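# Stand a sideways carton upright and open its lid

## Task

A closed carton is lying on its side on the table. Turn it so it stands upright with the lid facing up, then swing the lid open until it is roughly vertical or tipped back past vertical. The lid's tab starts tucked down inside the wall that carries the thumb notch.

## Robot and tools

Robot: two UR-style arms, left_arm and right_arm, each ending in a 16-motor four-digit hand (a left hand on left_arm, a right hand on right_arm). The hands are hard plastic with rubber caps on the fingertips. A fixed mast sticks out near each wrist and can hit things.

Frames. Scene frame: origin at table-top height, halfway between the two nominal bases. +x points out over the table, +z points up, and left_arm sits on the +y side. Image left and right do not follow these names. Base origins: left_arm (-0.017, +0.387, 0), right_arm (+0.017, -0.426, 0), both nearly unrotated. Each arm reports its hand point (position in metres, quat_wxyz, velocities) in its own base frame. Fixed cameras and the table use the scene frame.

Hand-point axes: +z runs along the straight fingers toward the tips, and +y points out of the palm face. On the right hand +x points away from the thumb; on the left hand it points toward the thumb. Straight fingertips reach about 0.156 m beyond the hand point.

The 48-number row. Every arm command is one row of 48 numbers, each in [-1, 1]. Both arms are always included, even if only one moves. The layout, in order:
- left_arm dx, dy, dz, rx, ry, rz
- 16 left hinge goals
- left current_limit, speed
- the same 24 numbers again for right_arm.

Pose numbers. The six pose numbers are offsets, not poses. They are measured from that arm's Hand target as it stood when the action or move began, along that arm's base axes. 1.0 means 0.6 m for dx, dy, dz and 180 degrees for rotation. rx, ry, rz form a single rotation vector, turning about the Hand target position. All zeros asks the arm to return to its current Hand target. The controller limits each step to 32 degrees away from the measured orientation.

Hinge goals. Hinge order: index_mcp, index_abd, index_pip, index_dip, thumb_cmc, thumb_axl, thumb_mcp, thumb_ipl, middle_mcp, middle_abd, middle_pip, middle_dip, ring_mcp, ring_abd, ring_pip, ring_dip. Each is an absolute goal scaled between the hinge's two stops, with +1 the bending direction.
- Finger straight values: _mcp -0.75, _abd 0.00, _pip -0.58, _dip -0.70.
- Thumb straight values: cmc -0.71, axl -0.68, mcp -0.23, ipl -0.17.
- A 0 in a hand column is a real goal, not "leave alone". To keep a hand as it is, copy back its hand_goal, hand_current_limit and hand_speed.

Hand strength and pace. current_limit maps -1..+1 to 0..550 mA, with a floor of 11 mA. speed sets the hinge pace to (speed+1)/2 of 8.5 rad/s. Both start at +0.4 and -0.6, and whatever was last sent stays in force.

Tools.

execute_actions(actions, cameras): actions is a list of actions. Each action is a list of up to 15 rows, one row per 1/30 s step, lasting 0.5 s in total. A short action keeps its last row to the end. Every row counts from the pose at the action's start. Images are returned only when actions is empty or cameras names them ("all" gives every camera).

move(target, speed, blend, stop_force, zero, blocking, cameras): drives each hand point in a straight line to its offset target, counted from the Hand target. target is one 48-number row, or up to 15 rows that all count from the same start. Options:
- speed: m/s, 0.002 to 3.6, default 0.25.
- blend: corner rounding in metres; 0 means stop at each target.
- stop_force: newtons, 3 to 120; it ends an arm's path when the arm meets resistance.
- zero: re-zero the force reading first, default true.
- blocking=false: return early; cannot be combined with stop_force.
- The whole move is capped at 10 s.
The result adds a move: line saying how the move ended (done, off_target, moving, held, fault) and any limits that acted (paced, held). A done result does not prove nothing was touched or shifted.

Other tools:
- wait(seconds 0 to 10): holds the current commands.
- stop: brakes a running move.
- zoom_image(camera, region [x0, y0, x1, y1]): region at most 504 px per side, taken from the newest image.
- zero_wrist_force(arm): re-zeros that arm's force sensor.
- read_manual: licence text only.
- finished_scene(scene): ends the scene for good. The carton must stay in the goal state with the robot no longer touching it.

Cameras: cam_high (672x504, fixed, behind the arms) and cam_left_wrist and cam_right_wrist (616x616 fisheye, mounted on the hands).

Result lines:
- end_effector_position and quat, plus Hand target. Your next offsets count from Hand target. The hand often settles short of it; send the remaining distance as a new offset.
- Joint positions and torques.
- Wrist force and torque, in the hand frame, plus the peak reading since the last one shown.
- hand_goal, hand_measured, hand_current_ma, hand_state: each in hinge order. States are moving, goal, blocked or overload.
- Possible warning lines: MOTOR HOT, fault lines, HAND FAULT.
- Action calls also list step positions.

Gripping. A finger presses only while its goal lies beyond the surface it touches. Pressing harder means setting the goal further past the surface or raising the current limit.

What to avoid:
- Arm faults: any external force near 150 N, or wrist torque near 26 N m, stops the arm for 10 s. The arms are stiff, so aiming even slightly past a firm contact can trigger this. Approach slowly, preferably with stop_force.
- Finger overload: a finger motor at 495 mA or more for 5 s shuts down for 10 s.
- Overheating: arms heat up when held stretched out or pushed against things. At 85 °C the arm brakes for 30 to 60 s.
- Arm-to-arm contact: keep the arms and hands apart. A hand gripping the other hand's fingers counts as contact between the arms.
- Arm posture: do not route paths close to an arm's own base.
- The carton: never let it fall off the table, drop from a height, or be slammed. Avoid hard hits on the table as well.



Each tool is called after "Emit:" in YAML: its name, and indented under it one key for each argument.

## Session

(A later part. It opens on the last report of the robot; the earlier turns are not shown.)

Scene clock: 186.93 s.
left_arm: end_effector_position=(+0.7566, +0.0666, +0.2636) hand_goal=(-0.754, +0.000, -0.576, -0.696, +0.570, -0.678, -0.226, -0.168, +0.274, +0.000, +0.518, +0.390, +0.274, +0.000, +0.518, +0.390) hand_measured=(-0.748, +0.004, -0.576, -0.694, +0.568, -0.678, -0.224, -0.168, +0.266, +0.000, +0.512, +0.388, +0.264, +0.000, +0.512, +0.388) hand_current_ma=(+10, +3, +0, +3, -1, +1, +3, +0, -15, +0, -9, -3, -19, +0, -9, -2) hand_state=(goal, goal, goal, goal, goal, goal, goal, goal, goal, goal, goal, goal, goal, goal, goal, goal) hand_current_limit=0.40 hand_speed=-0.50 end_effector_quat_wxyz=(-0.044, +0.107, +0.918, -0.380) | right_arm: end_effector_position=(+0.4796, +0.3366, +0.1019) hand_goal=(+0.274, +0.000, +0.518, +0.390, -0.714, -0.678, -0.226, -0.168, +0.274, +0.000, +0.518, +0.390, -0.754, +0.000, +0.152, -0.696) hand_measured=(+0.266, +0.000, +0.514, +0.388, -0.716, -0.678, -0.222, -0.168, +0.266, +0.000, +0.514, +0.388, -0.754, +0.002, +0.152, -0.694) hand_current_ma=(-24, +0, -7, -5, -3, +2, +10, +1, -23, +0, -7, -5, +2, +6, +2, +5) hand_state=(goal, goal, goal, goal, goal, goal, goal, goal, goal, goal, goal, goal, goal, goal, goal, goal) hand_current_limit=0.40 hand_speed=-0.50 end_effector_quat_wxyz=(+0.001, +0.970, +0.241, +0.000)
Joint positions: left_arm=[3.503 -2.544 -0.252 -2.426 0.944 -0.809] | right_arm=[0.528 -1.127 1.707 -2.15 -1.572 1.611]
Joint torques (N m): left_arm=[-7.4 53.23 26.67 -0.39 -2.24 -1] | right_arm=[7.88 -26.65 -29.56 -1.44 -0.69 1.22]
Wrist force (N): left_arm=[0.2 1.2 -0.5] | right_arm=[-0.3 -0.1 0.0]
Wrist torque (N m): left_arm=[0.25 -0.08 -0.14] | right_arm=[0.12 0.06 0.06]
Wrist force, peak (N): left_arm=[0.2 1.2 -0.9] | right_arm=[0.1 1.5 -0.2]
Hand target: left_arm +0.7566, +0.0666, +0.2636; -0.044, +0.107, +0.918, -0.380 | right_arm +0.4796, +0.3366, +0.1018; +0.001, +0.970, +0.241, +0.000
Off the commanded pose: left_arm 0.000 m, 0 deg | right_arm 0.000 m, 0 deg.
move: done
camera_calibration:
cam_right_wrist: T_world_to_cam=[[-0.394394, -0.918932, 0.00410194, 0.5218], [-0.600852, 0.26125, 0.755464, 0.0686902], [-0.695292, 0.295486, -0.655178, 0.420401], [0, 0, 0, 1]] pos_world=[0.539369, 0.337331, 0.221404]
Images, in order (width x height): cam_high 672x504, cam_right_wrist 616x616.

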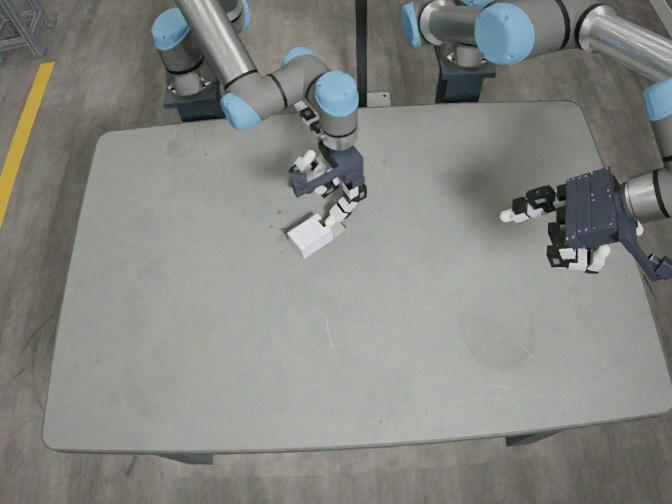

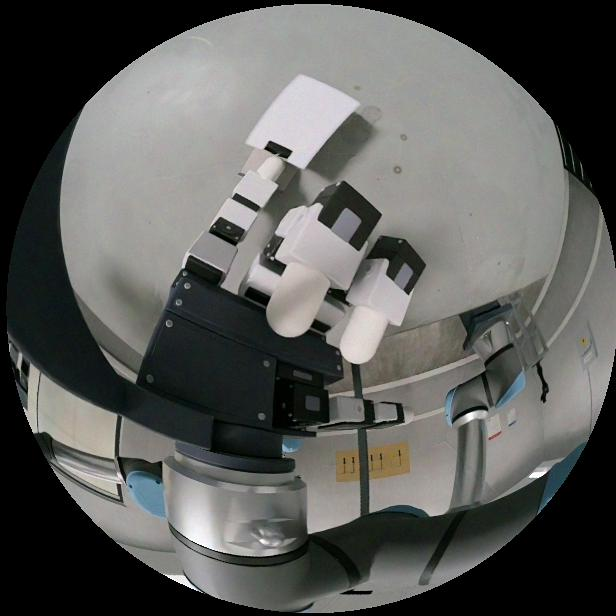

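Emit:
move:
  target:
    - [0,0,0,0,0,0,-0.754,0,-0.576,-0.696,0.571,-0.678,-0.226,-0.168,0.274,0,0.518,0.391,0.274,0,0.518,0.391,0.4,-0.5,-0.0475,0.0683,0.04,0,0,0,0.274,0,0.518,0.391,-0.714,-0.678,-0.226,-0.168,0.274,0,0.518,0.391,-0.754,0,0.153,-0.696,0.4,-0.5]
    - [0,0,0,0,0,0,-0.754,0,-0.576,-0.696,0.571,-0.678,-0.226,-0.168,0.274,0,0.518,0.391,0.274,0,0.518,0.391,0.4,-0.5,-0.0475,0.0683,0.25,0,0,0,0.274,0,0.518,0.391,-0.714,-0.678,-0.226,-0.168,0.274,0,0.518,0.391,-0.754,0,0.153,-0.696,0.4,-0.5]
    - [-0.0083,-0.536,-0.2,0,0,0,-0.754,0,-0.576,-0.696,0.571,-0.678,-0.226,-0.168,0.274,0,0.518,0.391,0.274,0,0.518,0.391,0.4,-0.5,-0.109,-0.0927,0.25,-0.1135,-0.0114,-0.2441,0.274,0,0.518,0.391,-0.714,-0.678,-0.226,-0.168,0.274,0,0.518,0.391,-0.754,0,-0.576,-0.696,0.4,-0.5]
    - [-0.0493,-0.564,-0.3635,0,0,0,-0.754,0,-0.576,-0.696,0.571,-0.678,-0.226,-0.168,0.274,0,0.518,0.391,0.274,0,0.518,0.391,0.4,-0.5,-0.068,-0.0643,0.0823,-0.1135,-0.0114,-0.2441,0.274,0,0.518,0.391,-0.714,-0.678,-0.226,-0.168,0.274,0,0.518,0.391,-0.754,0,-0.576,-0.696,0.4,-0.5]
  speed: [0.08,0.2,0.35,0.12]
  cameras: ["cam_high","cam_right_wrist"]

Emit:
zoom_image:
  camera: "cam_high"
  region: [270, 180, 370, 260]

Emit:
zoom_image:
  camera: "cam_right_wrist"
  region: [160, 80, 320, 240]

Scene clock: 199.07 s.
left_arm: end_effector_position=(+0.7270, -0.2719, +0.0455) hand_goal=(-0.754, +0.000, -0.576, -0.696, +0.570, -0.678, -0.226, -0.168, +0.274, +0.000, +0.518, +0.390, +0.274, +0.000, +0.518, +0.390) hand_measured=(-0.748, +0.004, -0.576, -0.694, +0.568, -0.678, -0.224, -0.168, +0.266, +0.000, +0.512, +0.388, +0.264, +0.000, +0.512, +0.388) hand_current_ma=(+10, +3, +0, +3, -1, +1, +3, +0, -14, +0, -9, -3, -18, +0, -9, -2) hand_state=(goal, goal, goal, goal, goal, goal, goal, goal, goal, goal, goal, goal, goal, goal, goal, goal) hand_current_limit=0.40 hand_speed=-0.50 end_effector_quat_wxyz=(-0.044, +0.107, +0.918, -0.380) | right_arm: end_effector_position=(+0.4387, +0.2981, +0.1512) hand_goal=(+0.274, +0.000, +0.518, +0.390, -0.714, -0.678, -0.226, -0.168, +0.274, +0.000, +0.518, +0.390, -0.754, +0.000, -0.576, -0.696) hand_measured=(+0.266, +0.000, +0.514, +0.388, -0.716, -0.678, -0.222, -0.168, +0.266, +0.000, +0.514, +0.388, -0.722, +0.002, -0.634, -0.694) hand_current_ma=(-24, +0, -7, -5, -3, +2, +10, +1, -23, +0, -7, -5, +119, +3, -215, +5) hand_state=(goal, goal, goal, goal, goal, goal, goal, goal, goal, goal, goal, goal, blocked, goal, blocked, goal) hand_current_limit=0.40 hand_speed=-0.50 end_effector_quat_wxyz=(+0.173, +0.974, -0.141, -0.025)
Joint positions: left_arm=[3.085 -2.433 -1.113 -1.339 0.801 -1.326] | right_arm=[0.521 -1.056 1.502 -1.758 -1.81 2.41]
Joint torques (N m): left_arm=[9.28 59.98 24.59 0.65 -1.86 1.28] | right_arm=[-5.27 -30.65 -23.58 -1.43 1.52 -1.12]
Wrist force (N): left_arm=[0.3 1.5 -0.4] | right_arm=[-2.9 4.6 -16.7]
Wrist torque (N m): left_arm=[0.28 -0.07 -0.04] | right_arm=[1.36 1.17 0.03]
Wrist force, peak (N): left_arm=[0.9 1.9 -2.6] | right_arm=[-6.6 9.5 -32.6]
Hand target: left_arm +0.7271, -0.2718, +0.0455; -0.044, +0.107, +0.918, -0.380 | right_arm +0.4388, +0.2981, +0.1512; +0.173, +0.975, -0.141, -0.025
Off the commanded pose: left_arm 0.000 m, 0 deg | right_arm 0.000 m, 0 deg.
move: done
camera_calibration:
cam_right_wrist: T_world_to_cam=[[-0.913577, -0.342792, 0.218794, 0.493694], [-0.181736, 0.82545, 0.53442, -0.301675], [-0.363798, 0.448471, -0.816409, 0.268986], [0, 0, 0, 1]] pos_world=[0.494059, 0.297619, 0.272807]
Images, in order (width x height): cam_high 672x504, cam_right_wrist 616x616.

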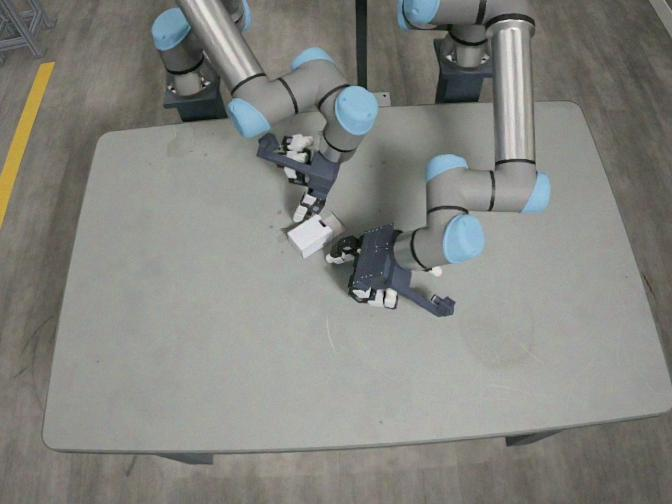

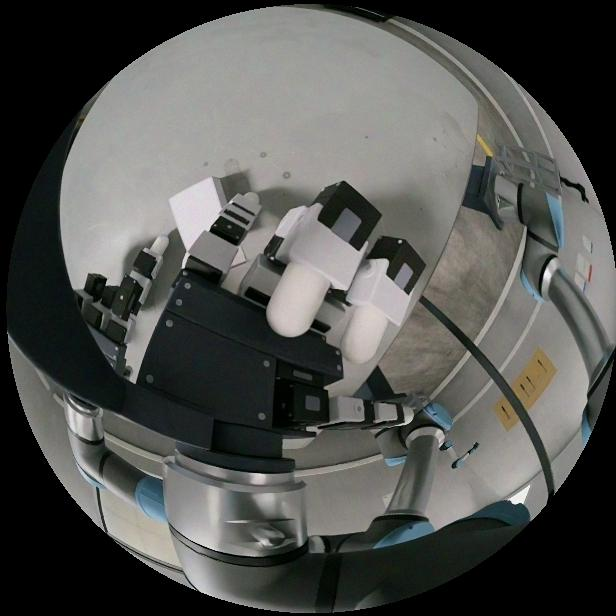

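Scaled by 5.040 from the camera's 672x504 image, which has a finer 960x720 frame.

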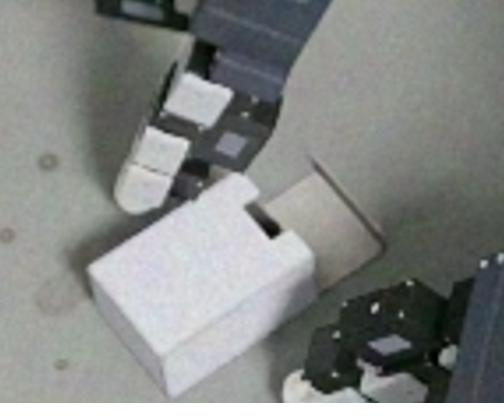

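Scaled by 3.150 from the camera's 616x616 image, which has a finer 880x880 frame.

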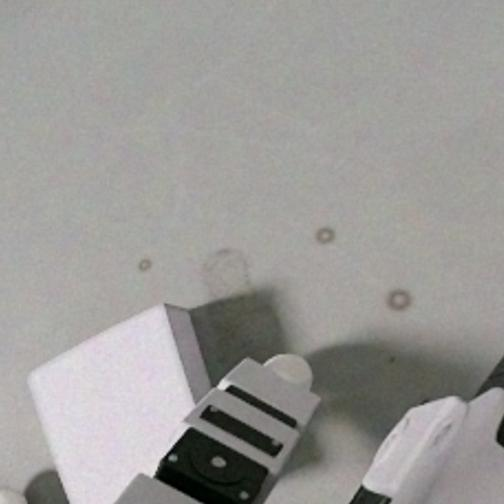

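Emit:
move:
  target: [0,0,0,0,0,0,-0.754,0,-0.576,-0.696,0.571,-0.678,-0.226,-0.168,0.274,0,0.518,0.391,0.274,0,0.518,0.391,0.4,-0.5,0,0,0.025,0,0,0,0.274,0,0.518,0.391,-0.714,-0.678,-0.226,-0.168,0.274,0,0.518,0.391,-0.754,0,-0.576,-0.696,0.4,-0.5]
  speed: 0.08
  cameras: ["cam_high","cam_right_wrist"]

Emit:
zoom_image:
  camera: "cam_high"
  region: [270, 180, 370, 260]

Emit:
zoom_image:
  camera: "cam_right_wrist"
  region: [160, 120, 320, 280]

Scene clock: 202.70 s.
left_arm: end_effector_position=(+0.7271, -0.2718, +0.0455) hand_goal=(-0.754, +0.000, -0.576, -0.696, +0.570, -0.678, -0.226, -0.168, +0.274, +0.000, +0.518, +0.390, +0.274, +0.000, +0.518, +0.390) hand_measured=(-0.748, +0.004, -0.576, -0.694, +0.568, -0.678, -0.224, -0.168, +0.266, +0.000, +0.512, +0.388, +0.264, +0.000, +0.512, +0.388) hand_current_ma=(+10, +3, +0, +3, -1, +1, +3, +0, -14, +0, -9, -3, -18, +0, -9, -2) hand_state=(goal, goal, goal, goal, goal, goal, goal, goal, goal, goal, goal, goal, goal, goal, goal, goal) hand_current_limit=0.40 hand_speed=-0.50 end_effector_quat_wxyz=(-0.044, +0.107, +0.918, -0.380) | right_arm: end_effector_position=(+0.4389, +0.2981, +0.1664) hand_goal=(+0.274, +0.000, +0.518, +0.390, -0.714, -0.678, -0.226, -0.168, +0.274, +0.000, +0.518, +0.390, -0.754, +0.000, -0.576, -0.696) hand_measured=(+0.266, +0.000, +0.514, +0.388, -0.716, -0.678, -0.222, -0.168, +0.266, +0.000, +0.514, +0.388, -0.754, +0.002, -0.580, -0.694) hand_current_ma=(-24, +0, -7, -5, -3, +2, +10, +1, -23, +0, -7, -5, +1, +2, -11, +5) hand_state=(goal, goal, goal, goal, goal, goal, goal, goal, goal, goal, goal, goal, goal, goal, goal, goal) hand_current_limit=0.40 hand_speed=-0.50 end_effector_quat_wxyz=(+0.173, +0.975, -0.141, -0.025)
Joint positions: left_arm=[3.085 -2.433 -1.113 -1.339 0.801 -1.326] | right_arm=[0.521 -1.071 1.483 -1.724 -1.81 2.41]
Joint torques (N m): left_arm=[10.92 59.6 13.14 4.61 0.25 1.39] | right_arm=[-1.82 -32.81 -13.87 -3.3 0.68 -0.83]
Wrist force (N): left_arm=[0.3 1.7 -0.5] | right_arm=[-0.3 -0.4 -0.4]
Wrist torque (N m): left_arm=[0.31 -0.07 -0.05] | right_arm=[0.07 0.11 -0.09]
Wrist force, peak (N): left_arm=[0.4 1.5 -0.9] | right_arm=[-3.3 4.4 -16.8]
Hand target: left_arm +0.7271, -0.2718, +0.0455; -0.044, +0.107, +0.918, -0.380 | right_arm +0.4388, +0.2981, +0.1662; +0.173, +0.975, -0.141, -0.025
Off the commanded pose: left_arm 0.000 m, 0 deg | right_arm 0.000 m, 0 deg.
move: done
camera_calibration:
cam_right_wrist: T_world_to_cam=[[-0.913653, -0.342856, 0.218374, 0.490616], [-0.181935, 0.82531, 0.534568, -0.309734], [-0.363506, 0.44868, -0.816425, 0.281309], [0, 0, 0, 1]] pos_world=[0.494159, 0.297619, 0.288104]
Images, in order (width x height): cam_high 672x504, cam_right_wrist 616x616.

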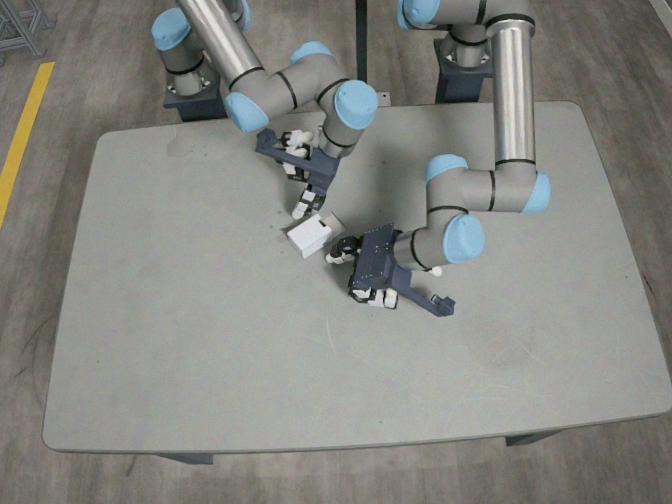

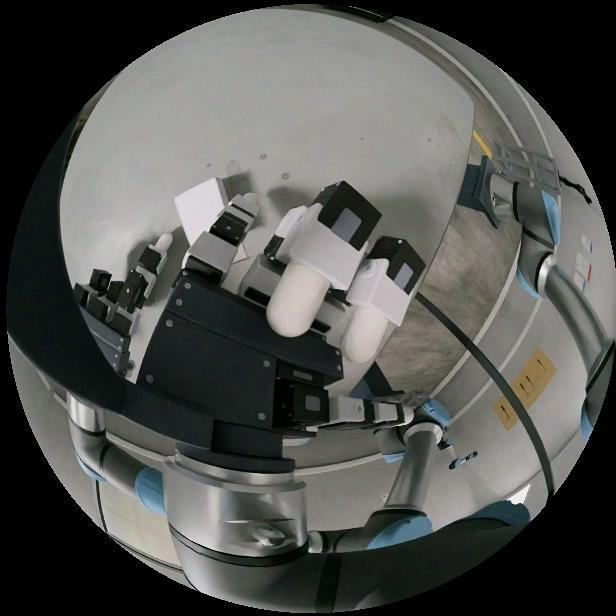

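Scaled by 5.040 from the camera's 672x504 image, which has a finer 960x720 frame.

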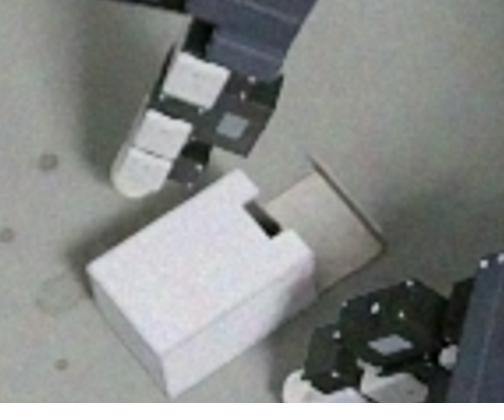

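Scaled by 3.150 from the camera's 616x616 image, which has a finer 880x880 frame.

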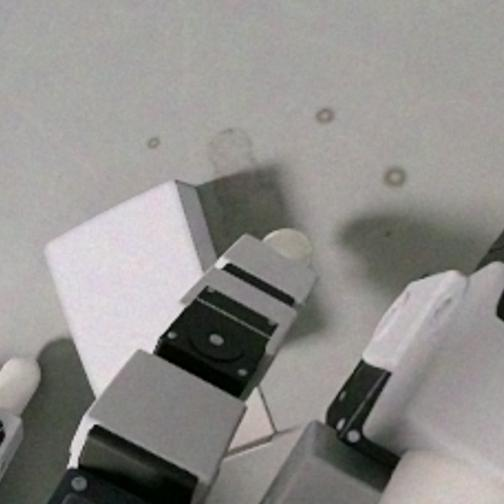

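Emit:
move:
  target:
    - [0,0,0,0,0,0,-0.754,0,-0.576,-0.696,0.571,-0.678,-0.226,-0.168,0.274,0,0.518,0.391,0.274,0,0.518,0.391,0.4,-0.5,-0.0203,-0.0142,0,0,0,0,0.274,0,0.518,0.391,-0.714,-0.678,-0.226,-0.168,0.274,0,0.518,0.391,-0.754,0,-0.576,-0.696,0.4,-0.5]
    - [0,0,0,0,0,0,-0.754,0,-0.576,-0.696,0.571,-0.678,-0.226,-0.168,0.274,0,0.518,0.391,0.274,0,0.518,0.391,0.4,-0.5,-0.0203,-0.0142,-0.022,0,0,0,0.274,0,0.518,0.391,-0.714,-0.678,-0.226,-0.168,0.274,0,0.518,0.391,-0.754,0,-0.576,-0.696,0.4,-0.5]
  speed: 0.05

Emit:
move:
  target: [-0.0523,-0.0368,0,0,0,0,-0.754,0,-0.576,-0.696,0.571,-0.678,-0.226,-0.168,0.274,0,0.518,0.391,0.274,0,0.518,0.391,0.4,-0.5,0.0597,0.041,0,0,0,0,0.274,0,0.518,0.391,-0.714,-0.678,-0.226,-0.168,0.274,0,0.518,0.391,-0.754,0,-0.576,-0.696,0.4,-0.5]
  speed: 0.015
  stop_force: 3
  cameras: ["cam_high","cam_right_wrist"]

Emit:
zoom_image:
  camera: "cam_high"
  region: [270, 180, 370, 260]

Emit:
zoom_image:
  camera: "cam_right_wrist"
  region: [160, 120, 320, 280]

Scene clock: 206.20 s.
left_arm: end_effector_position=(+0.7271, -0.2718, +0.0455) hand_goal=(-0.754, +0.000, -0.576, -0.696, +0.570, -0.678, -0.226, -0.168, +0.274, +0.000, +0.518, +0.390, +0.274, +0.000, +0.518, +0.390) hand_measured=(-0.748, +0.004, -0.576, -0.694, +0.568, -0.678, -0.224, -0.168, +0.266, +0.000, +0.512, +0.388, +0.264, +0.000, +0.512, +0.388) hand_current_ma=(+10, +3, +0, +3, -1, +1, +3, +0, -14, +0, -9, -3, -18, +0, -9, -2) hand_state=(goal, goal, goal, goal, goal, goal, goal, goal, goal, goal, goal, goal, goal, goal, goal, goal) hand_current_limit=0.40 hand_speed=-0.50 end_effector_quat_wxyz=(-0.044, +0.107, +0.918, -0.380) | right_arm: end_effector_position=(+0.4266, +0.2895, +0.1529) hand_goal=(+0.274, +0.000, +0.518, +0.390, -0.714, -0.678, -0.226, -0.168, +0.274, +0.000, +0.518, +0.390, -0.754, +0.000, -0.576, -0.696) hand_measured=(+0.266, +0.000, +0.514, +0.388, -0.716, -0.678, -0.222, -0.168, +0.266, +0.000, +0.514, +0.388, -0.754, +0.002, -0.580, -0.694) hand_current_ma=(-24, +0, -7, -5, -3, +2, +10, +1, -23, +0, -7, -5, +0, +2, -10, +5) hand_state=(goal, goal, goal, goal, goal, goal, goal, goal, goal, goal, goal, goal, goal, goal, goal, goal) hand_current_limit=0.40 hand_speed=-0.50 end_effector_quat_wxyz=(+0.173, +0.974, -0.141, -0.026)
Joint positions: left_arm=[3.085 -2.433 -1.113 -1.339 0.801 -1.326] | right_arm=[0.519 -1.089 1.55 -1.773 -1.81 2.408]
Joint torques (N m): left_arm=[10.76 59.8 12.87 4.55 0.2 1.33] | right_arm=[0.47 -49.15 -34.55 -0.21 -2.12 0.06]
Wrist force (N): left_arm=[0.0 1.2 -0.5] | right_arm=[-0.4 -0.4 -0.4]
Wrist torque (N m): left_arm=[0.23 -0.05 -0.05] | right_arm=[0.07 0.12 0.07]
Wrist force, peak (N): left_arm=[0.5 1.9 -0.5] | right_arm=[-0.4 0.0 -0.9]
Hand target: left_arm +0.7271, -0.2718, +0.0455; -0.044, +0.107, +0.918, -0.380 | right_arm +0.4266, +0.2895, +0.1530; +0.173, +0.975, -0.141, -0.025
Off the commanded pose: left_arm 0.000 m, 0 deg | right_arm 0.000 m, 0 deg.
move: done

Scene clock: 209.13 s.
left_arm: end_effector_position=(+0.7076, -0.2855, +0.0456) hand_goal=(-0.754, +0.000, -0.576, -0.696, +0.570, -0.678, -0.226, -0.168, +0.274, +0.000, +0.518, +0.390, +0.274, +0.000, +0.518, +0.390) hand_measured=(-0.746, +0.026, -0.576, -0.694, +0.568, -0.678, -0.224, -0.168, +0.266, +0.000, +0.512, +0.388, +0.264, +0.000, +0.512, +0.388) hand_current_ma=(+13, +50, +0, +1, -1, +1, +3, +0, -14, +0, -9, -3, -18, +0, -9, -2) hand_state=(goal, blocked, goal, goal, goal, goal, goal, goal, goal, goal, goal, goal, goal, goal, goal, goal) hand_current_limit=0.40 hand_speed=-0.50 end_effector_quat_wxyz=(-0.044, +0.107, +0.918, -0.380) | right_arm: end_effector_position=(+0.4506, +0.3060, +0.1530) hand_goal=(+0.274, +0.000, +0.518, +0.390, -0.714, -0.678, -0.226, -0.168, +0.274, +0.000, +0.518, +0.390, -0.754, +0.000, -0.576, -0.696) hand_measured=(+0.266, +0.000, +0.516, +0.388, -0.716, -0.678, -0.222, -0.168, +0.266, +0.000, +0.514, +0.388, -0.722, -0.026, -0.562, -0.694) hand_current_ma=(-24, +0, -7, -5, -3, +2, +10, +1, -23, +0, -7, -5, +114, -76, +44, +5) hand_state=(goal, goal, goal, goal, goal, goal, goal, goal, goal, goal, goal, goal, blocked, blocked, goal, goal) hand_current_limit=0.40 hand_speed=-0.50 end_effector_quat_wxyz=(+0.173, +0.975, -0.141, -0.025)
Joint positions: left_arm=[3.065 -2.396 -1.186 -1.283 0.797 -1.352] | right_arm=[0.522 -1.027 1.45 -1.735 -1.809 2.412]
Joint torques (N m): left_arm=[10.3 42.69 27.98 -0.64 0.46 1.37] | right_arm=[-4.52 -50.11 -25 -2.24 0.58 -1.49]
Wrist force (N): left_arm=[-1.1 1.2 -1.2] | right_arm=[-1.6 1.2 -0.7]
Wrist torque (N m): left_arm=[0.34 -0.15 -0.20] | right_arm=[0.04 0.02 -0.11]
Wrist force, peak (N): left_arm=[-1.0 1.5 -4.1] | right_arm=[-2.9 2.1 -1.4]
Hand target: left_arm +0.7076, -0.2854, +0.0456; -0.044, +0.107, +0.918, -0.380 (not the last commanded pose) | right_arm +0.4506, +0.3060, +0.1530; +0.173, +0.975, -0.141, -0.025 (not the last commanded pose)
Off the commanded pose: left_arm 0.015 m, 0 deg | right_arm 0.014 m, 0 deg.
move: contact (left_arm, right_arm)
camera_calibration:
cam_right_wrist: T_world_to_cam=[[-0.913602, -0.34283, 0.21863, 0.506858], [-0.181817, 0.825381, 0.534498, -0.306972], [-0.363696, 0.448568, -0.816402, 0.271121], [0, 0, 0, 1]] pos_world=[0.505859, 0.305519, 0.274606]
Images, in order (width x height): cam_high 672x504, cam_right_wrist 616x616.

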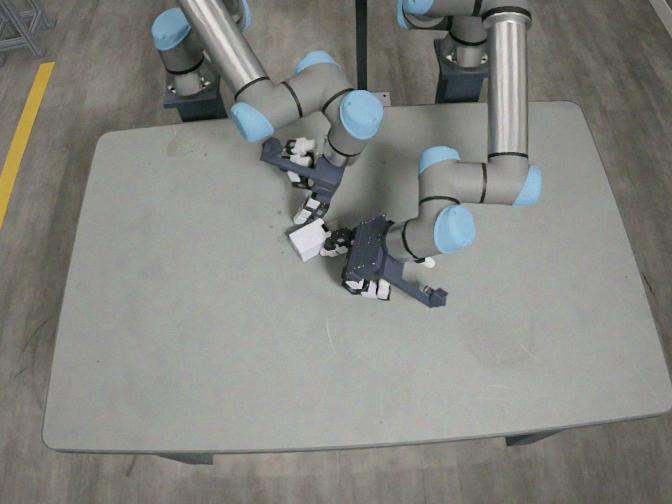

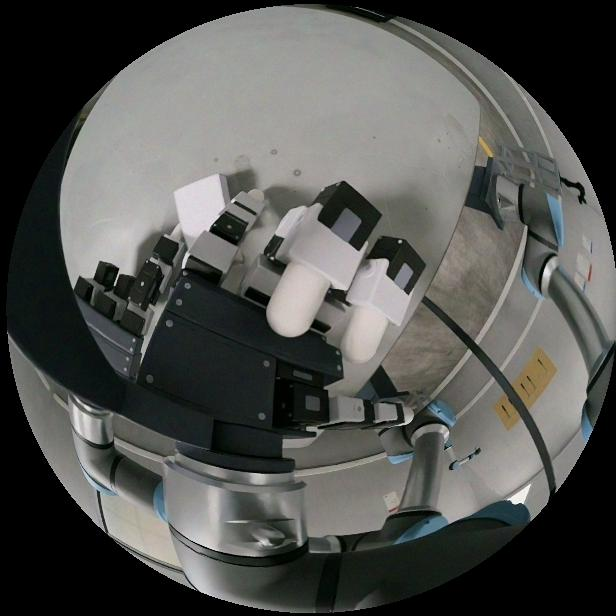

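Scaled by 5.040 from the camera's 672x504 image, which has a finer 960x720 frame.

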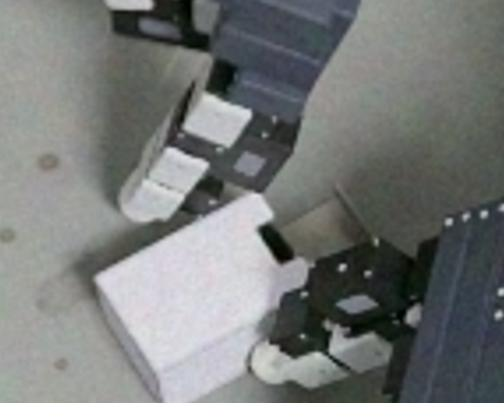

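Scaled by 3.150 from the camera's 616x616 image, which has a finer 880x880 frame.

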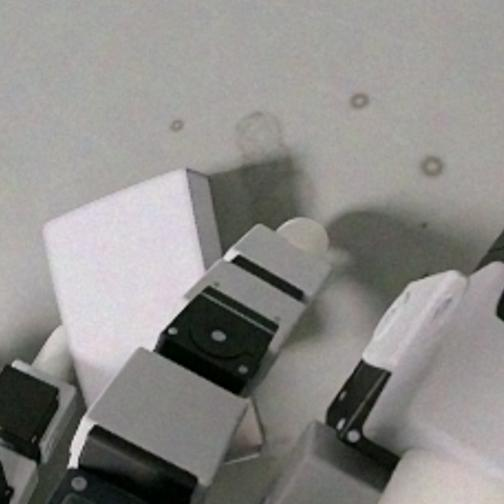

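Emit:
move:
  target:
    - [0.0083,-0.0263,0,0,0,0,-0.754,0,-0.576,-0.696,0.571,-0.678,-0.226,-0.168,0.274,0,0.518,0.391,0.274,0,0.518,0.391,0.4,-0.5,-0.0077,0.0265,0,0,0,0,0.274,0,0.518,0.391,-0.714,-0.678,-0.226,-0.168,0.274,0,0.518,0.391,-0.754,0,-0.576,-0.696,0.4,-0.5]
    - [0.0033,-0.0583,0,0,0,0,-0.754,0,-0.576,-0.696,0.571,-0.678,-0.226,-0.168,0.274,0,0.518,0.391,0.274,0,0.518,0.391,0.4,-0.5,-0.0027,0.0583,0,0,0,0,0.274,0,0.518,0.391,-0.714,-0.678,-0.226,-0.168,0.274,0,0.518,0.391,-0.754,0,-0.576,-0.696,0.4,-0.5]
  speed: 0.04
  blend: [0.004,0]
  cameras: ["cam_high","cam_right_wrist"]

Emit:
zoom_image:
  camera: "cam_high"
  region: [270, 180, 370, 260]

Emit:
zoom_image:
  camera: "cam_right_wrist"
  region: [160, 120, 320, 280]

Scene clock: 212.67 s.
left_arm: end_effector_position=(+0.7096, -0.3207, +0.0456) hand_goal=(-0.754, +0.000, -0.576, -0.696, +0.570, -0.678, -0.226, -0.168, +0.274, +0.000, +0.518, +0.390, +0.274, +0.000, +0.518, +0.390) hand_measured=(-0.732, +0.054, -0.568, -0.694, +0.568, -0.678, -0.224, -0.168, +0.266, +0.000, +0.512, +0.388, +0.264, +0.000, +0.512, +0.388) hand_current_ma=(+48, +128, +11, +1, -1, +1, +3, +0, -14, +0, -9, -3, -18, +0, -9, -2) hand_state=(blocked, blocked, goal, goal, goal, goal, goal, goal, goal, goal, goal, goal, goal, goal, goal, goal) hand_current_limit=0.40 hand_speed=-0.50 end_effector_quat_wxyz=(-0.044, +0.107, +0.918, -0.380) | right_arm: end_effector_position=(+0.4489, +0.3411, +0.1530) hand_goal=(+0.274, +0.000, +0.518, +0.390, -0.714, -0.678, -0.226, -0.168, +0.274, +0.000, +0.518, +0.390, -0.754, +0.000, -0.576, -0.696) hand_measured=(+0.266, +0.000, +0.516, +0.388, -0.716, -0.678, -0.222, -0.168, +0.266, +0.000, +0.514, +0.388, -0.724, -0.052, -0.562, -0.694) hand_current_ma=(-24, +0, -7, -5, -3, +2, +10, +1, -23, +0, -7, -5, +106, -164, +44, +5) hand_state=(goal, goal, goal, goal, goal, goal, goal, goal, goal, goal, goal, goal, moving, blocked, goal, goal) hand_current_limit=0.40 hand_speed=-0.50 end_effector_quat_wxyz=(+0.173, +0.975, -0.141, -0.025)
Joint positions: left_arm=[3.02 -2.426 -1.142 -1.254 0.792 -1.415] | right_arm=[0.567 -0.977 1.367 -1.69 -1.798 2.457]
Joint torques (N m): left_arm=[10.16 53.81 15.43 -1.03 -1.83 1.5] | right_arm=[-4.8 -53.5 -13.01 -4.15 -0.8 -1.52]
Wrist force (N): left_arm=[-2.9 1.5 -0.8] | right_arm=[-3.4 0.5 -0.8]
Wrist torque (N m): left_arm=[0.23 -0.33 -0.31] | right_arm=[0.03 -0.18 -0.27]
Wrist force, peak (N): left_arm=[-4.1 2.3 -1.5] | right_arm=[-4.5 1.2 -0.4]
Hand target: left_arm +0.7096, -0.3204, +0.0456; -0.044, +0.107, +0.918, -0.380 | right_arm +0.4489, +0.3410, +0.1530; +0.173, +0.975, -0.141, -0.025
Off the commanded pose: left_arm 0.000 m, 0 deg | right_arm 0.000 m, 0 deg.
move: done
camera_calibration:
cam_right_wrist: T_world_to_cam=[[-0.913585, -0.342795, 0.218754, 0.517375], [-0.181726, 0.825405, 0.534493, -0.336287], [-0.363782, 0.448551, -0.816373, 0.254836], [0, 0, 0, 1]] pos_world=[0.504259, 0.34062, 0.274607]
Images, in order (width x height): cam_high 672x504, cam_right_wrist 616x616.

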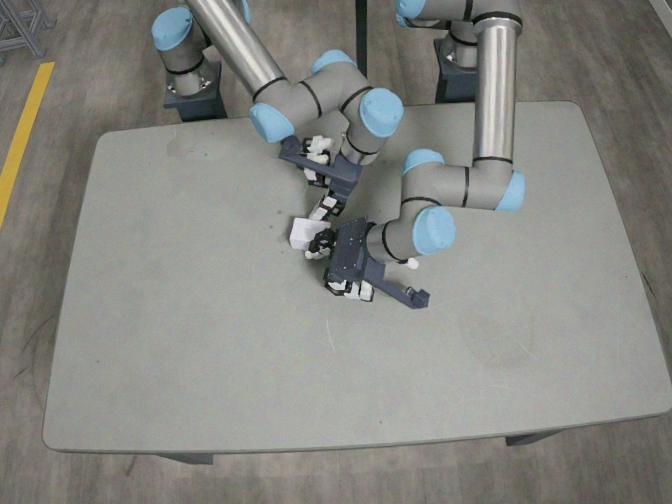

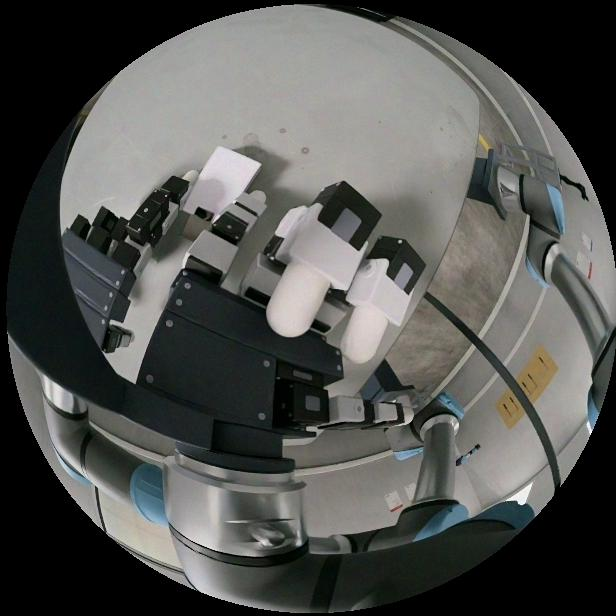

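Scaled by 5.040 from the camera's 672x504 image, which has a finer 960x720 frame.

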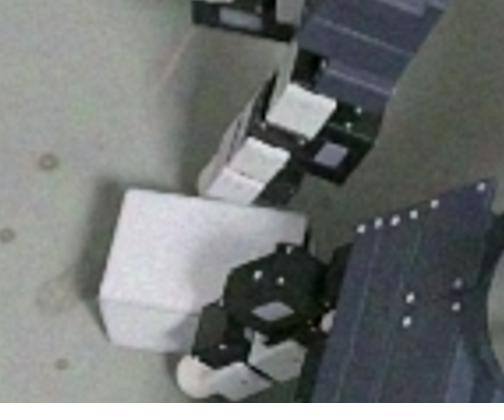

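Scaled by 3.150 from the camera's 616x616 image, which has a finer 880x880 frame.

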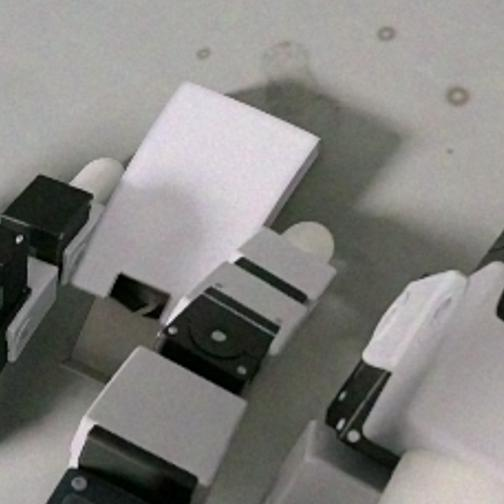

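Emit:
move:
  target:
    - [0,0,0.1167,0,0,0,-0.754,0,-0.576,-0.696,0.571,-0.678,-0.226,-0.168,0.274,0,0.518,0.391,0.274,0,0.518,0.391,0.4,-0.5,0,0,0.1167,0,0,0,0.274,0,0.518,0.391,-0.714,-0.678,-0.226,-0.168,0.274,0,0.518,0.391,-0.754,0,-0.576,-0.696,0.4,-0.5]
    - [-0.0046,-0.0179,0.1725,0.0812,-0.0192,0,-0.754,0,-0.576,-0.696,0.571,-0.678,-0.226,-0.168,0.274,0,0.518,0.391,0.274,0,0.518,0.391,0.4,-0.5,-0.0163,-0.0522,0.095,0.08,-0.0236,0,0.274,0,0.518,0.391,-0.714,-0.678,-0.226,-0.168,0.274,0,0.518,0.391,-0.754,0,-0.576,-0.696,0.4,-0.5]
    - [-0.0125,-0.0494,0.2217,0.1623,-0.0384,0,-0.754,0,-0.576,-0.696,0.571,-0.678,-0.226,-0.168,0.274,0,0.518,0.391,0.274,0,0.518,0.391,0.4,-0.5,-0.0304,-0.0974,0.0598,0.1599,-0.0471,0,0.274,0,0.518,0.391,-0.714,-0.678,-0.226,-0.168,0.274,0,0.518,0.391,-0.754,0,-0.576,-0.696,0.4,-0.5]
    - [-0.0234,-0.0921,0.2608,0.2435,-0.0576,0,-0.754,0,-0.576,-0.696,0.571,-0.678,-0.226,-0.168,0.274,0,0.518,0.391,0.274,0,0.518,0.391,0.4,-0.5,-0.0413,-0.1323,0.0137,0.2399,-0.0707,0,0.274,0,0.518,0.391,-0.714,-0.678,-0.226,-0.168,0.274,0,0.518,0.391,-0.754,0,-0.576,-0.696,0.4,-0.5]
    - [-0.0363,-0.1429,0.2872,0.3246,-0.0768,0,-0.754,0,-0.576,-0.696,0.571,-0.678,-0.226,-0.168,0.274,0,0.518,0.391,0.274,0,0.518,0.391,0.4,-0.5,-0.0482,-0.1546,-0.0405,0.3198,-0.0942,0,0.274,0,0.518,0.391,-0.714,-0.678,-0.226,-0.168,0.274,0,0.518,0.391,-0.754,0,-0.576,-0.696,0.4,-0.5]
    - [-0.0505,-0.1988,0.2992,0.4058,-0.096,0,-0.754,0,-0.576,-0.696,0.571,-0.678,-0.226,-0.168,0.274,0,0.518,0.391,0.274,0,0.518,0.391,0.4,-0.5,-0.0508,-0.1627,-0.0987,0.3998,-0.1178,0,0.274,0,0.518,0.391,-0.714,-0.678,-0.226,-0.168,0.274,0,0.518,0.391,-0.754,0,-0.576,-0.696,0.4,-0.5]
  speed: [0.05,0.12,0.12,0.12,0.12,0.12]
  blend: [0,0.002,0.002,0.002,0.002,0]
  cameras: ["all"]

Emit:
zoom_image:
  camera: "cam_right_wrist"
  region: [160, 100, 320, 260]

Emit:
zoom_image:
  camera: "cam_high"
  region: [250, 160, 350, 240]

Scene clock: 226.33 s.
left_arm: end_effector_position=(+0.6783, -0.4388, +0.2246) hand_goal=(-0.754, +0.000, -0.576, -0.696, +0.570, -0.678, -0.226, -0.168, +0.274, +0.000, +0.518, +0.390, +0.274, +0.000, +0.518, +0.390) hand_measured=(-0.756, +0.004, -0.574, -0.694, +0.568, -0.678, -0.224, -0.168, +0.266, +0.000, +0.514, +0.388, +0.264, +0.000, +0.514, +0.388) hand_current_ma=(-1, +3, +1, +1, -1, +1, +3, +0, -14, +0, -3, -3, -18, +0, -3, -2) hand_state=(goal, goal, goal, goal, goal, goal, goal, goal, goal, goal, goal, goal, goal, goal, goal, goal) hand_current_limit=0.40 hand_speed=-0.50 end_effector_quat_wxyz=(+0.062, +0.132, +0.958, +0.246) | right_arm: end_effector_position=(+0.4184, +0.2433, +0.0937) hand_goal=(+0.274, +0.000, +0.518, +0.390, -0.714, -0.678, -0.226, -0.168, +0.274, +0.000, +0.518, +0.390, -0.754, +0.000, -0.576, -0.696) hand_measured=(+0.266, +0.000, +0.516, +0.388, -0.708, -0.678, -0.222, -0.168, +0.266, +0.000, +0.514, +0.388, -0.742, -0.002, -0.570, -0.694) hand_current_ma=(-24, +0, -7, -5, +14, +2, +10, +1, -23, +0, -7, -5, +37, -6, +17, +5) hand_state=(goal, goal, goal, goal, goal, goal, goal, goal, goal, goal, goal, goal, goal, goal, goal, goal) hand_current_limit=0.40 hand_speed=-0.50 end_effector_quat_wxyz=(-0.456, +0.878, -0.127, +0.065)
Joint positions: left_arm=[2.52 -2.833 -0.035 -1.977 2.069 -1.953] | right_arm=[-0.075 -1.419 2.355 -2.795 -0.643 1.927]
Joint torques (N m): left_arm=[10.75 67.81 29.24 -0.54 -0.09 1.36] | right_arm=[4.51 -28.07 -24.68 -2.15 0.18 1.51]
Wrist force (N): left_arm=[-0.1 0.5 0.0] | right_arm=[0.4 0.4 0.6]
Wrist torque (N m): left_arm=[0.26 0.01 0.00] | right_arm=[-0.02 -0.05 0.33]
Wrist force, peak (N): left_arm=[-3.5 2.5 -1.3] | right_arm=[-4.0 0.8 -0.8]
Hand target: left_arm +0.6793, -0.4397, +0.2251; +0.030, +0.112, +0.959, +0.258 | right_arm +0.4185, +0.2433, +0.0938; -0.457, +0.878, -0.127, +0.065
Off the commanded pose: left_arm 0.001 m, 4 deg | right_arm 0.000 m, 0 deg.
elbow stopped short (left arm): the move would have taken joint 3 (elbow) straighter than the controller allows.
move: off_target (left_arm)
camera_calibration:
cam_left_wrist: T_world_to_cam=[[0.563305, -0.782184, -0.266224, -0.693791], [-0.693169, -0.622729, 0.36294, 0.0753628], [-0.449672, -0.0199077, -0.892972, 0.626865], [0, 0, 0, 1]] pos_world=[0.724939, -0.483263, 0.347717]
cam_right_wrist: T_world_to_cam=[[-0.850392, -0.127861, -0.510377, 0.458556], [-0.482701, -0.196398, 0.85348, 0.115259], [-0.209363, 0.972152, 0.105297, -0.0390916], [0, 0, 0, 1]] pos_world=[0.437404, 0.119271, 0.139781]

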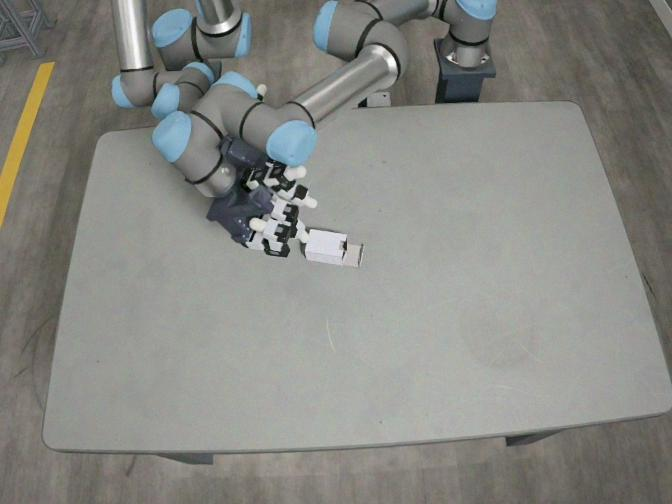

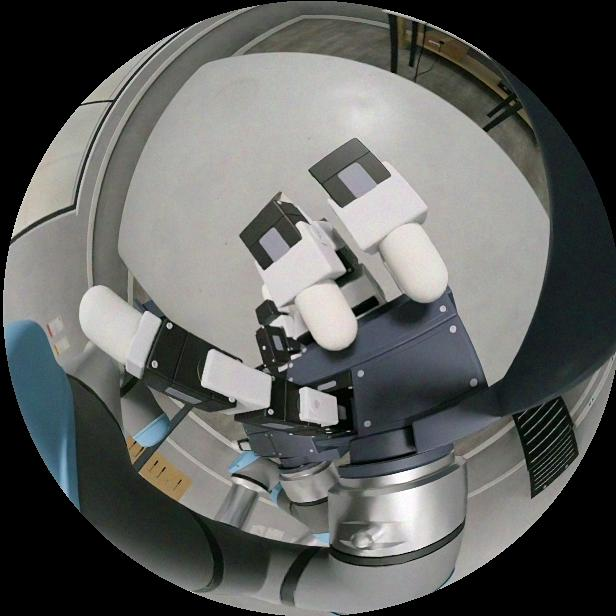

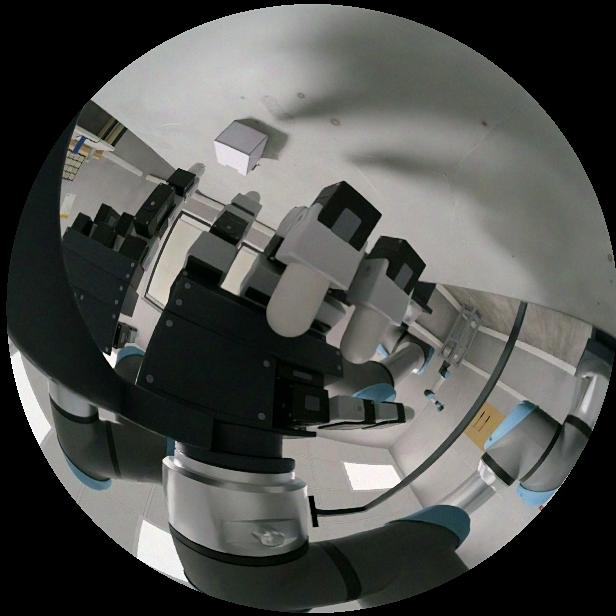

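Scaled by 3.150 from the camera's 616x616 image, which has a finer 880x880 frame.

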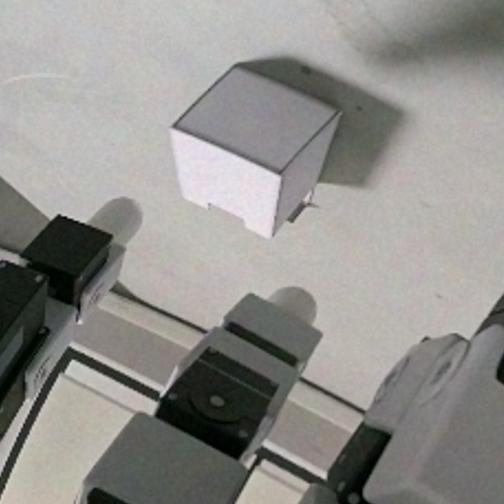

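Scaled by 5.040 from the camera's 672x504 image, which has a finer 960x720 frame.

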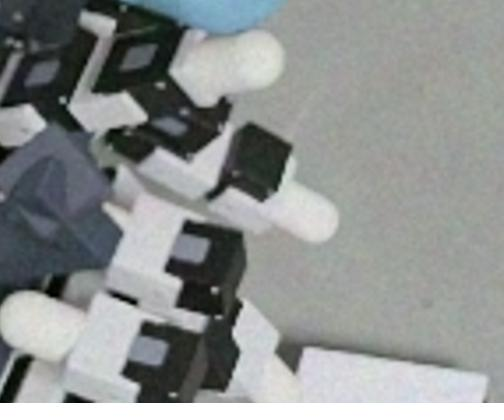

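Emit:
zoom_image:
  camera: "cam_high"
  region: [280, 205, 380, 285]

Scaled by 5.040 from the camera's 672x504 image, which has a finer 960x720 frame.

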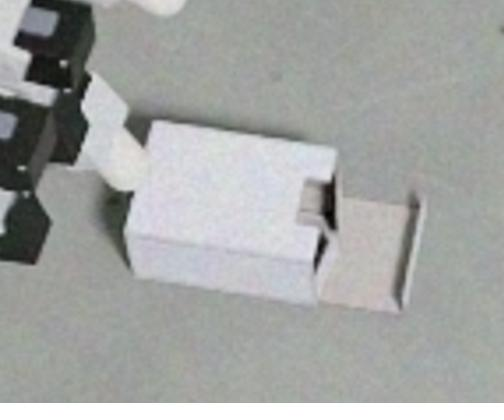

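Emit:
move:
  target:
    - [0.19,0.28,-0.06,-0.4061,0.0958,0,-0.754,0,-0.576,-0.696,0.571,-0.678,-0.226,-0.168,0.274,0,0.518,0.391,0.274,0,0.518,0.391,0.4,-0.5,0.0285,0.274,0.2438,-0.3998,0.1178,0,0.274,0,0.518,0.391,-0.714,-0.678,-0.226,-0.168,0.274,0,0.518,0.391,-0.754,0,-0.576,-0.696,0.4,-0.5]
    - [0.1463,0.2915,-0.296,-0.4061,0.0958,0,-0.754,0,-0.576,-0.696,0.571,-0.678,-0.226,-0.168,0.274,0,0.518,0.391,0.274,0,0.518,0.391,0.4,-0.5,0.0775,0.264,0.1022,-0.3998,0.1178,0,0.274,0,0.518,0.391,-0.714,-0.678,-0.226,-0.168,0.274,0,0.518,0.391,-0.754,0,-0.576,-0.696,0.4,-0.5]
  speed: [0.3,0.15]

Emit:
move:
  target: [-0.05,0.0075,0,0,0,0,-0.754,0,-0.576,-0.696,0.571,-0.678,-0.226,-0.168,0.274,0,0.518,0.391,0.274,0,0.518,0.391,0.4,-0.5,0.05,-0.0105,0,0,0,0,0.274,0,0.518,0.391,-0.714,-0.678,-0.226,-0.168,0.274,0,0.518,0.391,-0.754,0,-0.576,-0.696,0.4,-0.5]
  speed: 0.015
  stop_force: 3
  cameras: ["cam_high","cam_right_wrist"]

Emit:
zoom_image:
  camera: "cam_high"
  region: [280, 205, 380, 285]

Emit:
zoom_image:
  camera: "cam_right_wrist"
  region: [160, 100, 320, 260]

Scene clock: 236.13 s.
left_arm: end_effector_position=(+0.7671, -0.2647, +0.0475) hand_goal=(-0.754, +0.000, -0.576, -0.696, +0.570, -0.678, -0.226, -0.168, +0.274, +0.000, +0.518, +0.390, +0.274, +0.000, +0.518, +0.390) hand_measured=(-0.748, +0.002, -0.574, -0.694, +0.568, -0.678, -0.224, -0.168, +0.266, +0.000, +0.516, +0.388, +0.264, +0.000, +0.516, +0.388) hand_current_ma=(+8, +3, +1, +1, -1, +1, +3, +0, -14, +0, -3, -3, -18, +0, -3, -2) hand_state=(goal, goal, goal, goal, goal, goal, goal, goal, goal, goal, goal, goal, goal, goal, goal, goal) hand_current_limit=0.40 hand_speed=-0.50 end_effector_quat_wxyz=(-0.044, +0.107, +0.918, -0.380) | right_arm: end_effector_position=(+0.4650, +0.4017, +0.1551) hand_goal=(+0.274, +0.000, +0.518, +0.390, -0.714, -0.678, -0.226, -0.168, +0.274, +0.000, +0.518, +0.390, -0.754, +0.000, -0.576, -0.696) hand_measured=(+0.266, +0.000, +0.516, +0.388, -0.716, -0.678, -0.222, -0.168, +0.266, +0.000, +0.514, +0.388, -0.754, -0.002, -0.574, -0.694) hand_current_ma=(-24, +0, -7, -5, -2, +2, +10, +1, -23, +0, -7, -5, +0, -5, +5, +5) hand_state=(goal, goal, goal, goal, goal, goal, goal, goal, goal, goal, goal, goal, goal, goal, goal, goal) hand_current_limit=0.40 hand_speed=-0.50 end_effector_quat_wxyz=(+0.173, +0.974, -0.141, -0.025)
Joint positions: left_arm=[3.096 -2.529 -0.921 -1.445 0.802 -1.31] | right_arm=[0.624 -0.851 1.143 -1.58 -1.782 2.513]
Joint torques (N m): left_arm=[3.39 63.14 20.92 0.99 -1.96 -1.56] | right_arm=[8.13 -57.07 -33 -1.48 -0.72 1.34]
Wrist force (N): left_arm=[0.8 0.9 -0.1] | right_arm=[-0.5 -0.2 -0.4]
Wrist torque (N m): left_arm=[0.18 -0.12 -0.04] | right_arm=[0.10 0.11 0.09]
Wrist force, peak (N): left_arm=[0.5 2.6 0.8] | right_arm=[0.5 1.7 0.0]
Hand target: left_arm +0.7671, -0.2648, +0.0475; -0.044, +0.107, +0.918, -0.380 | right_arm +0.4650, +0.4017, +0.1551; +0.173, +0.975, -0.141, -0.025
Off the commanded pose: left_arm 0.000 m, 0 deg | right_arm 0.000 m, 0 deg.
move: done

Scene clock: 239.10 s.
left_arm: end_effector_position=(+0.7468, -0.2618, +0.0475) hand_goal=(-0.754, +0.000, -0.576, -0.696, +0.570, -0.678, -0.226, -0.168, +0.274, +0.000, +0.518, +0.390, +0.274, +0.000, +0.518, +0.390) hand_measured=(-0.750, +0.044, -0.576, -0.694, +0.568, -0.678, -0.224, -0.168, +0.266, +0.000, +0.516, +0.388, +0.264, +0.000, +0.516, +0.388) hand_current_ma=(+7, +97, +1, +1, -1, +1, +3, +0, -14, +0, -3, -3, -18, +0, -3, -2) hand_state=(goal, blocked, goal, goal, goal, goal, goal, goal, goal, goal, goal, goal, goal, goal, goal, goal) hand_current_limit=0.40 hand_speed=-0.50 end_effector_quat_wxyz=(-0.044, +0.107, +0.918, -0.380) | right_arm: end_effector_position=(+0.4869, +0.3971, +0.1551) hand_goal=(+0.274, +0.000, +0.518, +0.390, -0.714, -0.678, -0.226, -0.168, +0.274, +0.000, +0.518, +0.390, -0.754, +0.000, -0.576, -0.696) hand_measured=(+0.266, +0.000, +0.516, +0.388, -0.716, -0.678, -0.222, -0.168, +0.266, +0.000, +0.514, +0.388, -0.754, -0.040, -0.574, -0.694) hand_current_ma=(-24, +0, -7, -5, -2, +2, +10, +1, -23, +0, -7, -5, +1, -123, +5, +5) hand_state=(goal, goal, goal, goal, goal, goal, goal, goal, goal, goal, goal, goal, goal, blocked, goal, goal) hand_current_limit=0.40 hand_speed=-0.50 end_effector_quat_wxyz=(+0.173, +0.975, -0.141, -0.025)
Joint positions: left_arm=[3.099 -2.473 -1.028 -1.397 0.802 -1.307] | right_arm=[0.603 -0.82 1.089 -1.563 -1.788 2.491]
Joint torques (N m): left_arm=[-11.86 45.68 11.26 0.22 -2.28 -1.32] | right_arm=[7.36 -59.13 -15.56 -3.46 1.04 1.56]
Wrist force (N): left_arm=[-1.2 1.1 -0.8] | right_arm=[-2.0 -0.2 -0.1]
Wrist torque (N m): left_arm=[0.32 -0.21 -0.26] | right_arm=[0.06 -0.07 -0.05]
Wrist force, peak (N): left_arm=[-3.0 1.2 -0.8] | right_arm=[-3.5 0.1 -1.2]
Hand target: left_arm +0.7468, -0.2618, +0.0475; -0.044, +0.107, +0.918, -0.380 (not the last commanded pose) | right_arm +0.4869, +0.3971, +0.1551; +0.173, +0.975, -0.141, -0.025 (not the last commanded pose)
Off the commanded pose: left_arm 0.010 m, 0 deg | right_arm 0.008 m, 0 deg.
move: contact (left_arm, right_arm)
camera_calibration:
cam_right_wrist: T_world_to_cam=[[-0.913602, -0.34283, 0.21863, 0.570864], [-0.181817, 0.825381, 0.534498, -0.376722], [-0.363696, 0.448568, -0.816402, 0.245291], [0, 0, 0, 1]] pos_world=[0.542259, 0.396619, 0.276806]
Images, in order (width x height): cam_high 672x504, cam_right_wrist 616x616.

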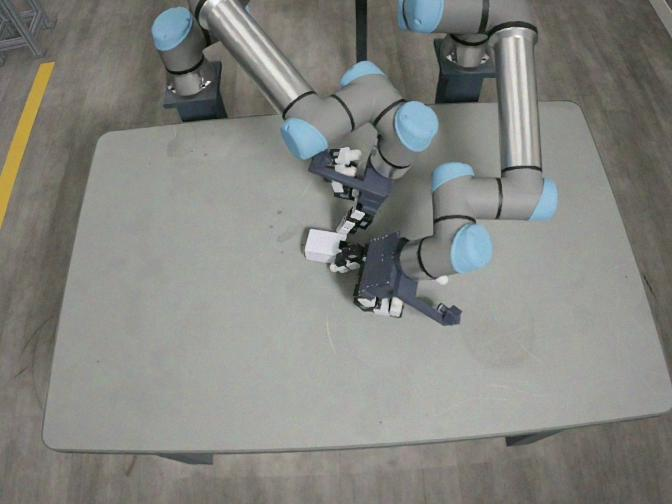

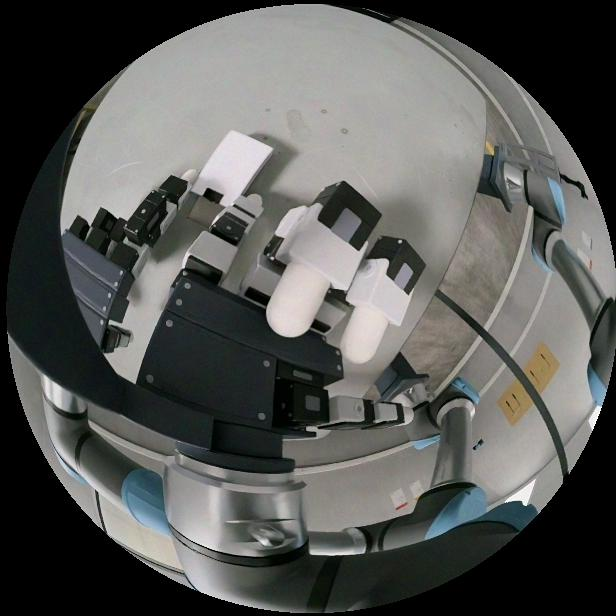

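Scaled by 5.040 from the camera's 672x504 image, which has a finer 960x720 frame.

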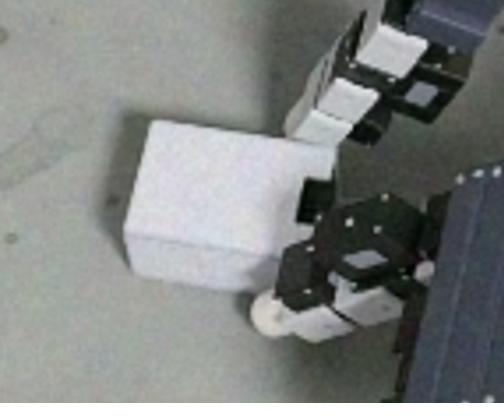

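Scaled by 3.150 from the camera's 616x616 image, which has a finer 880x880 frame.

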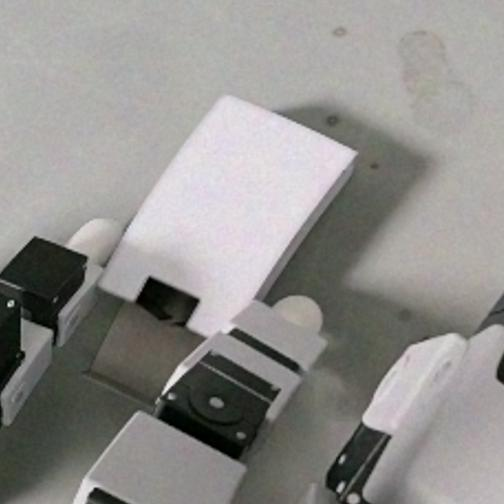

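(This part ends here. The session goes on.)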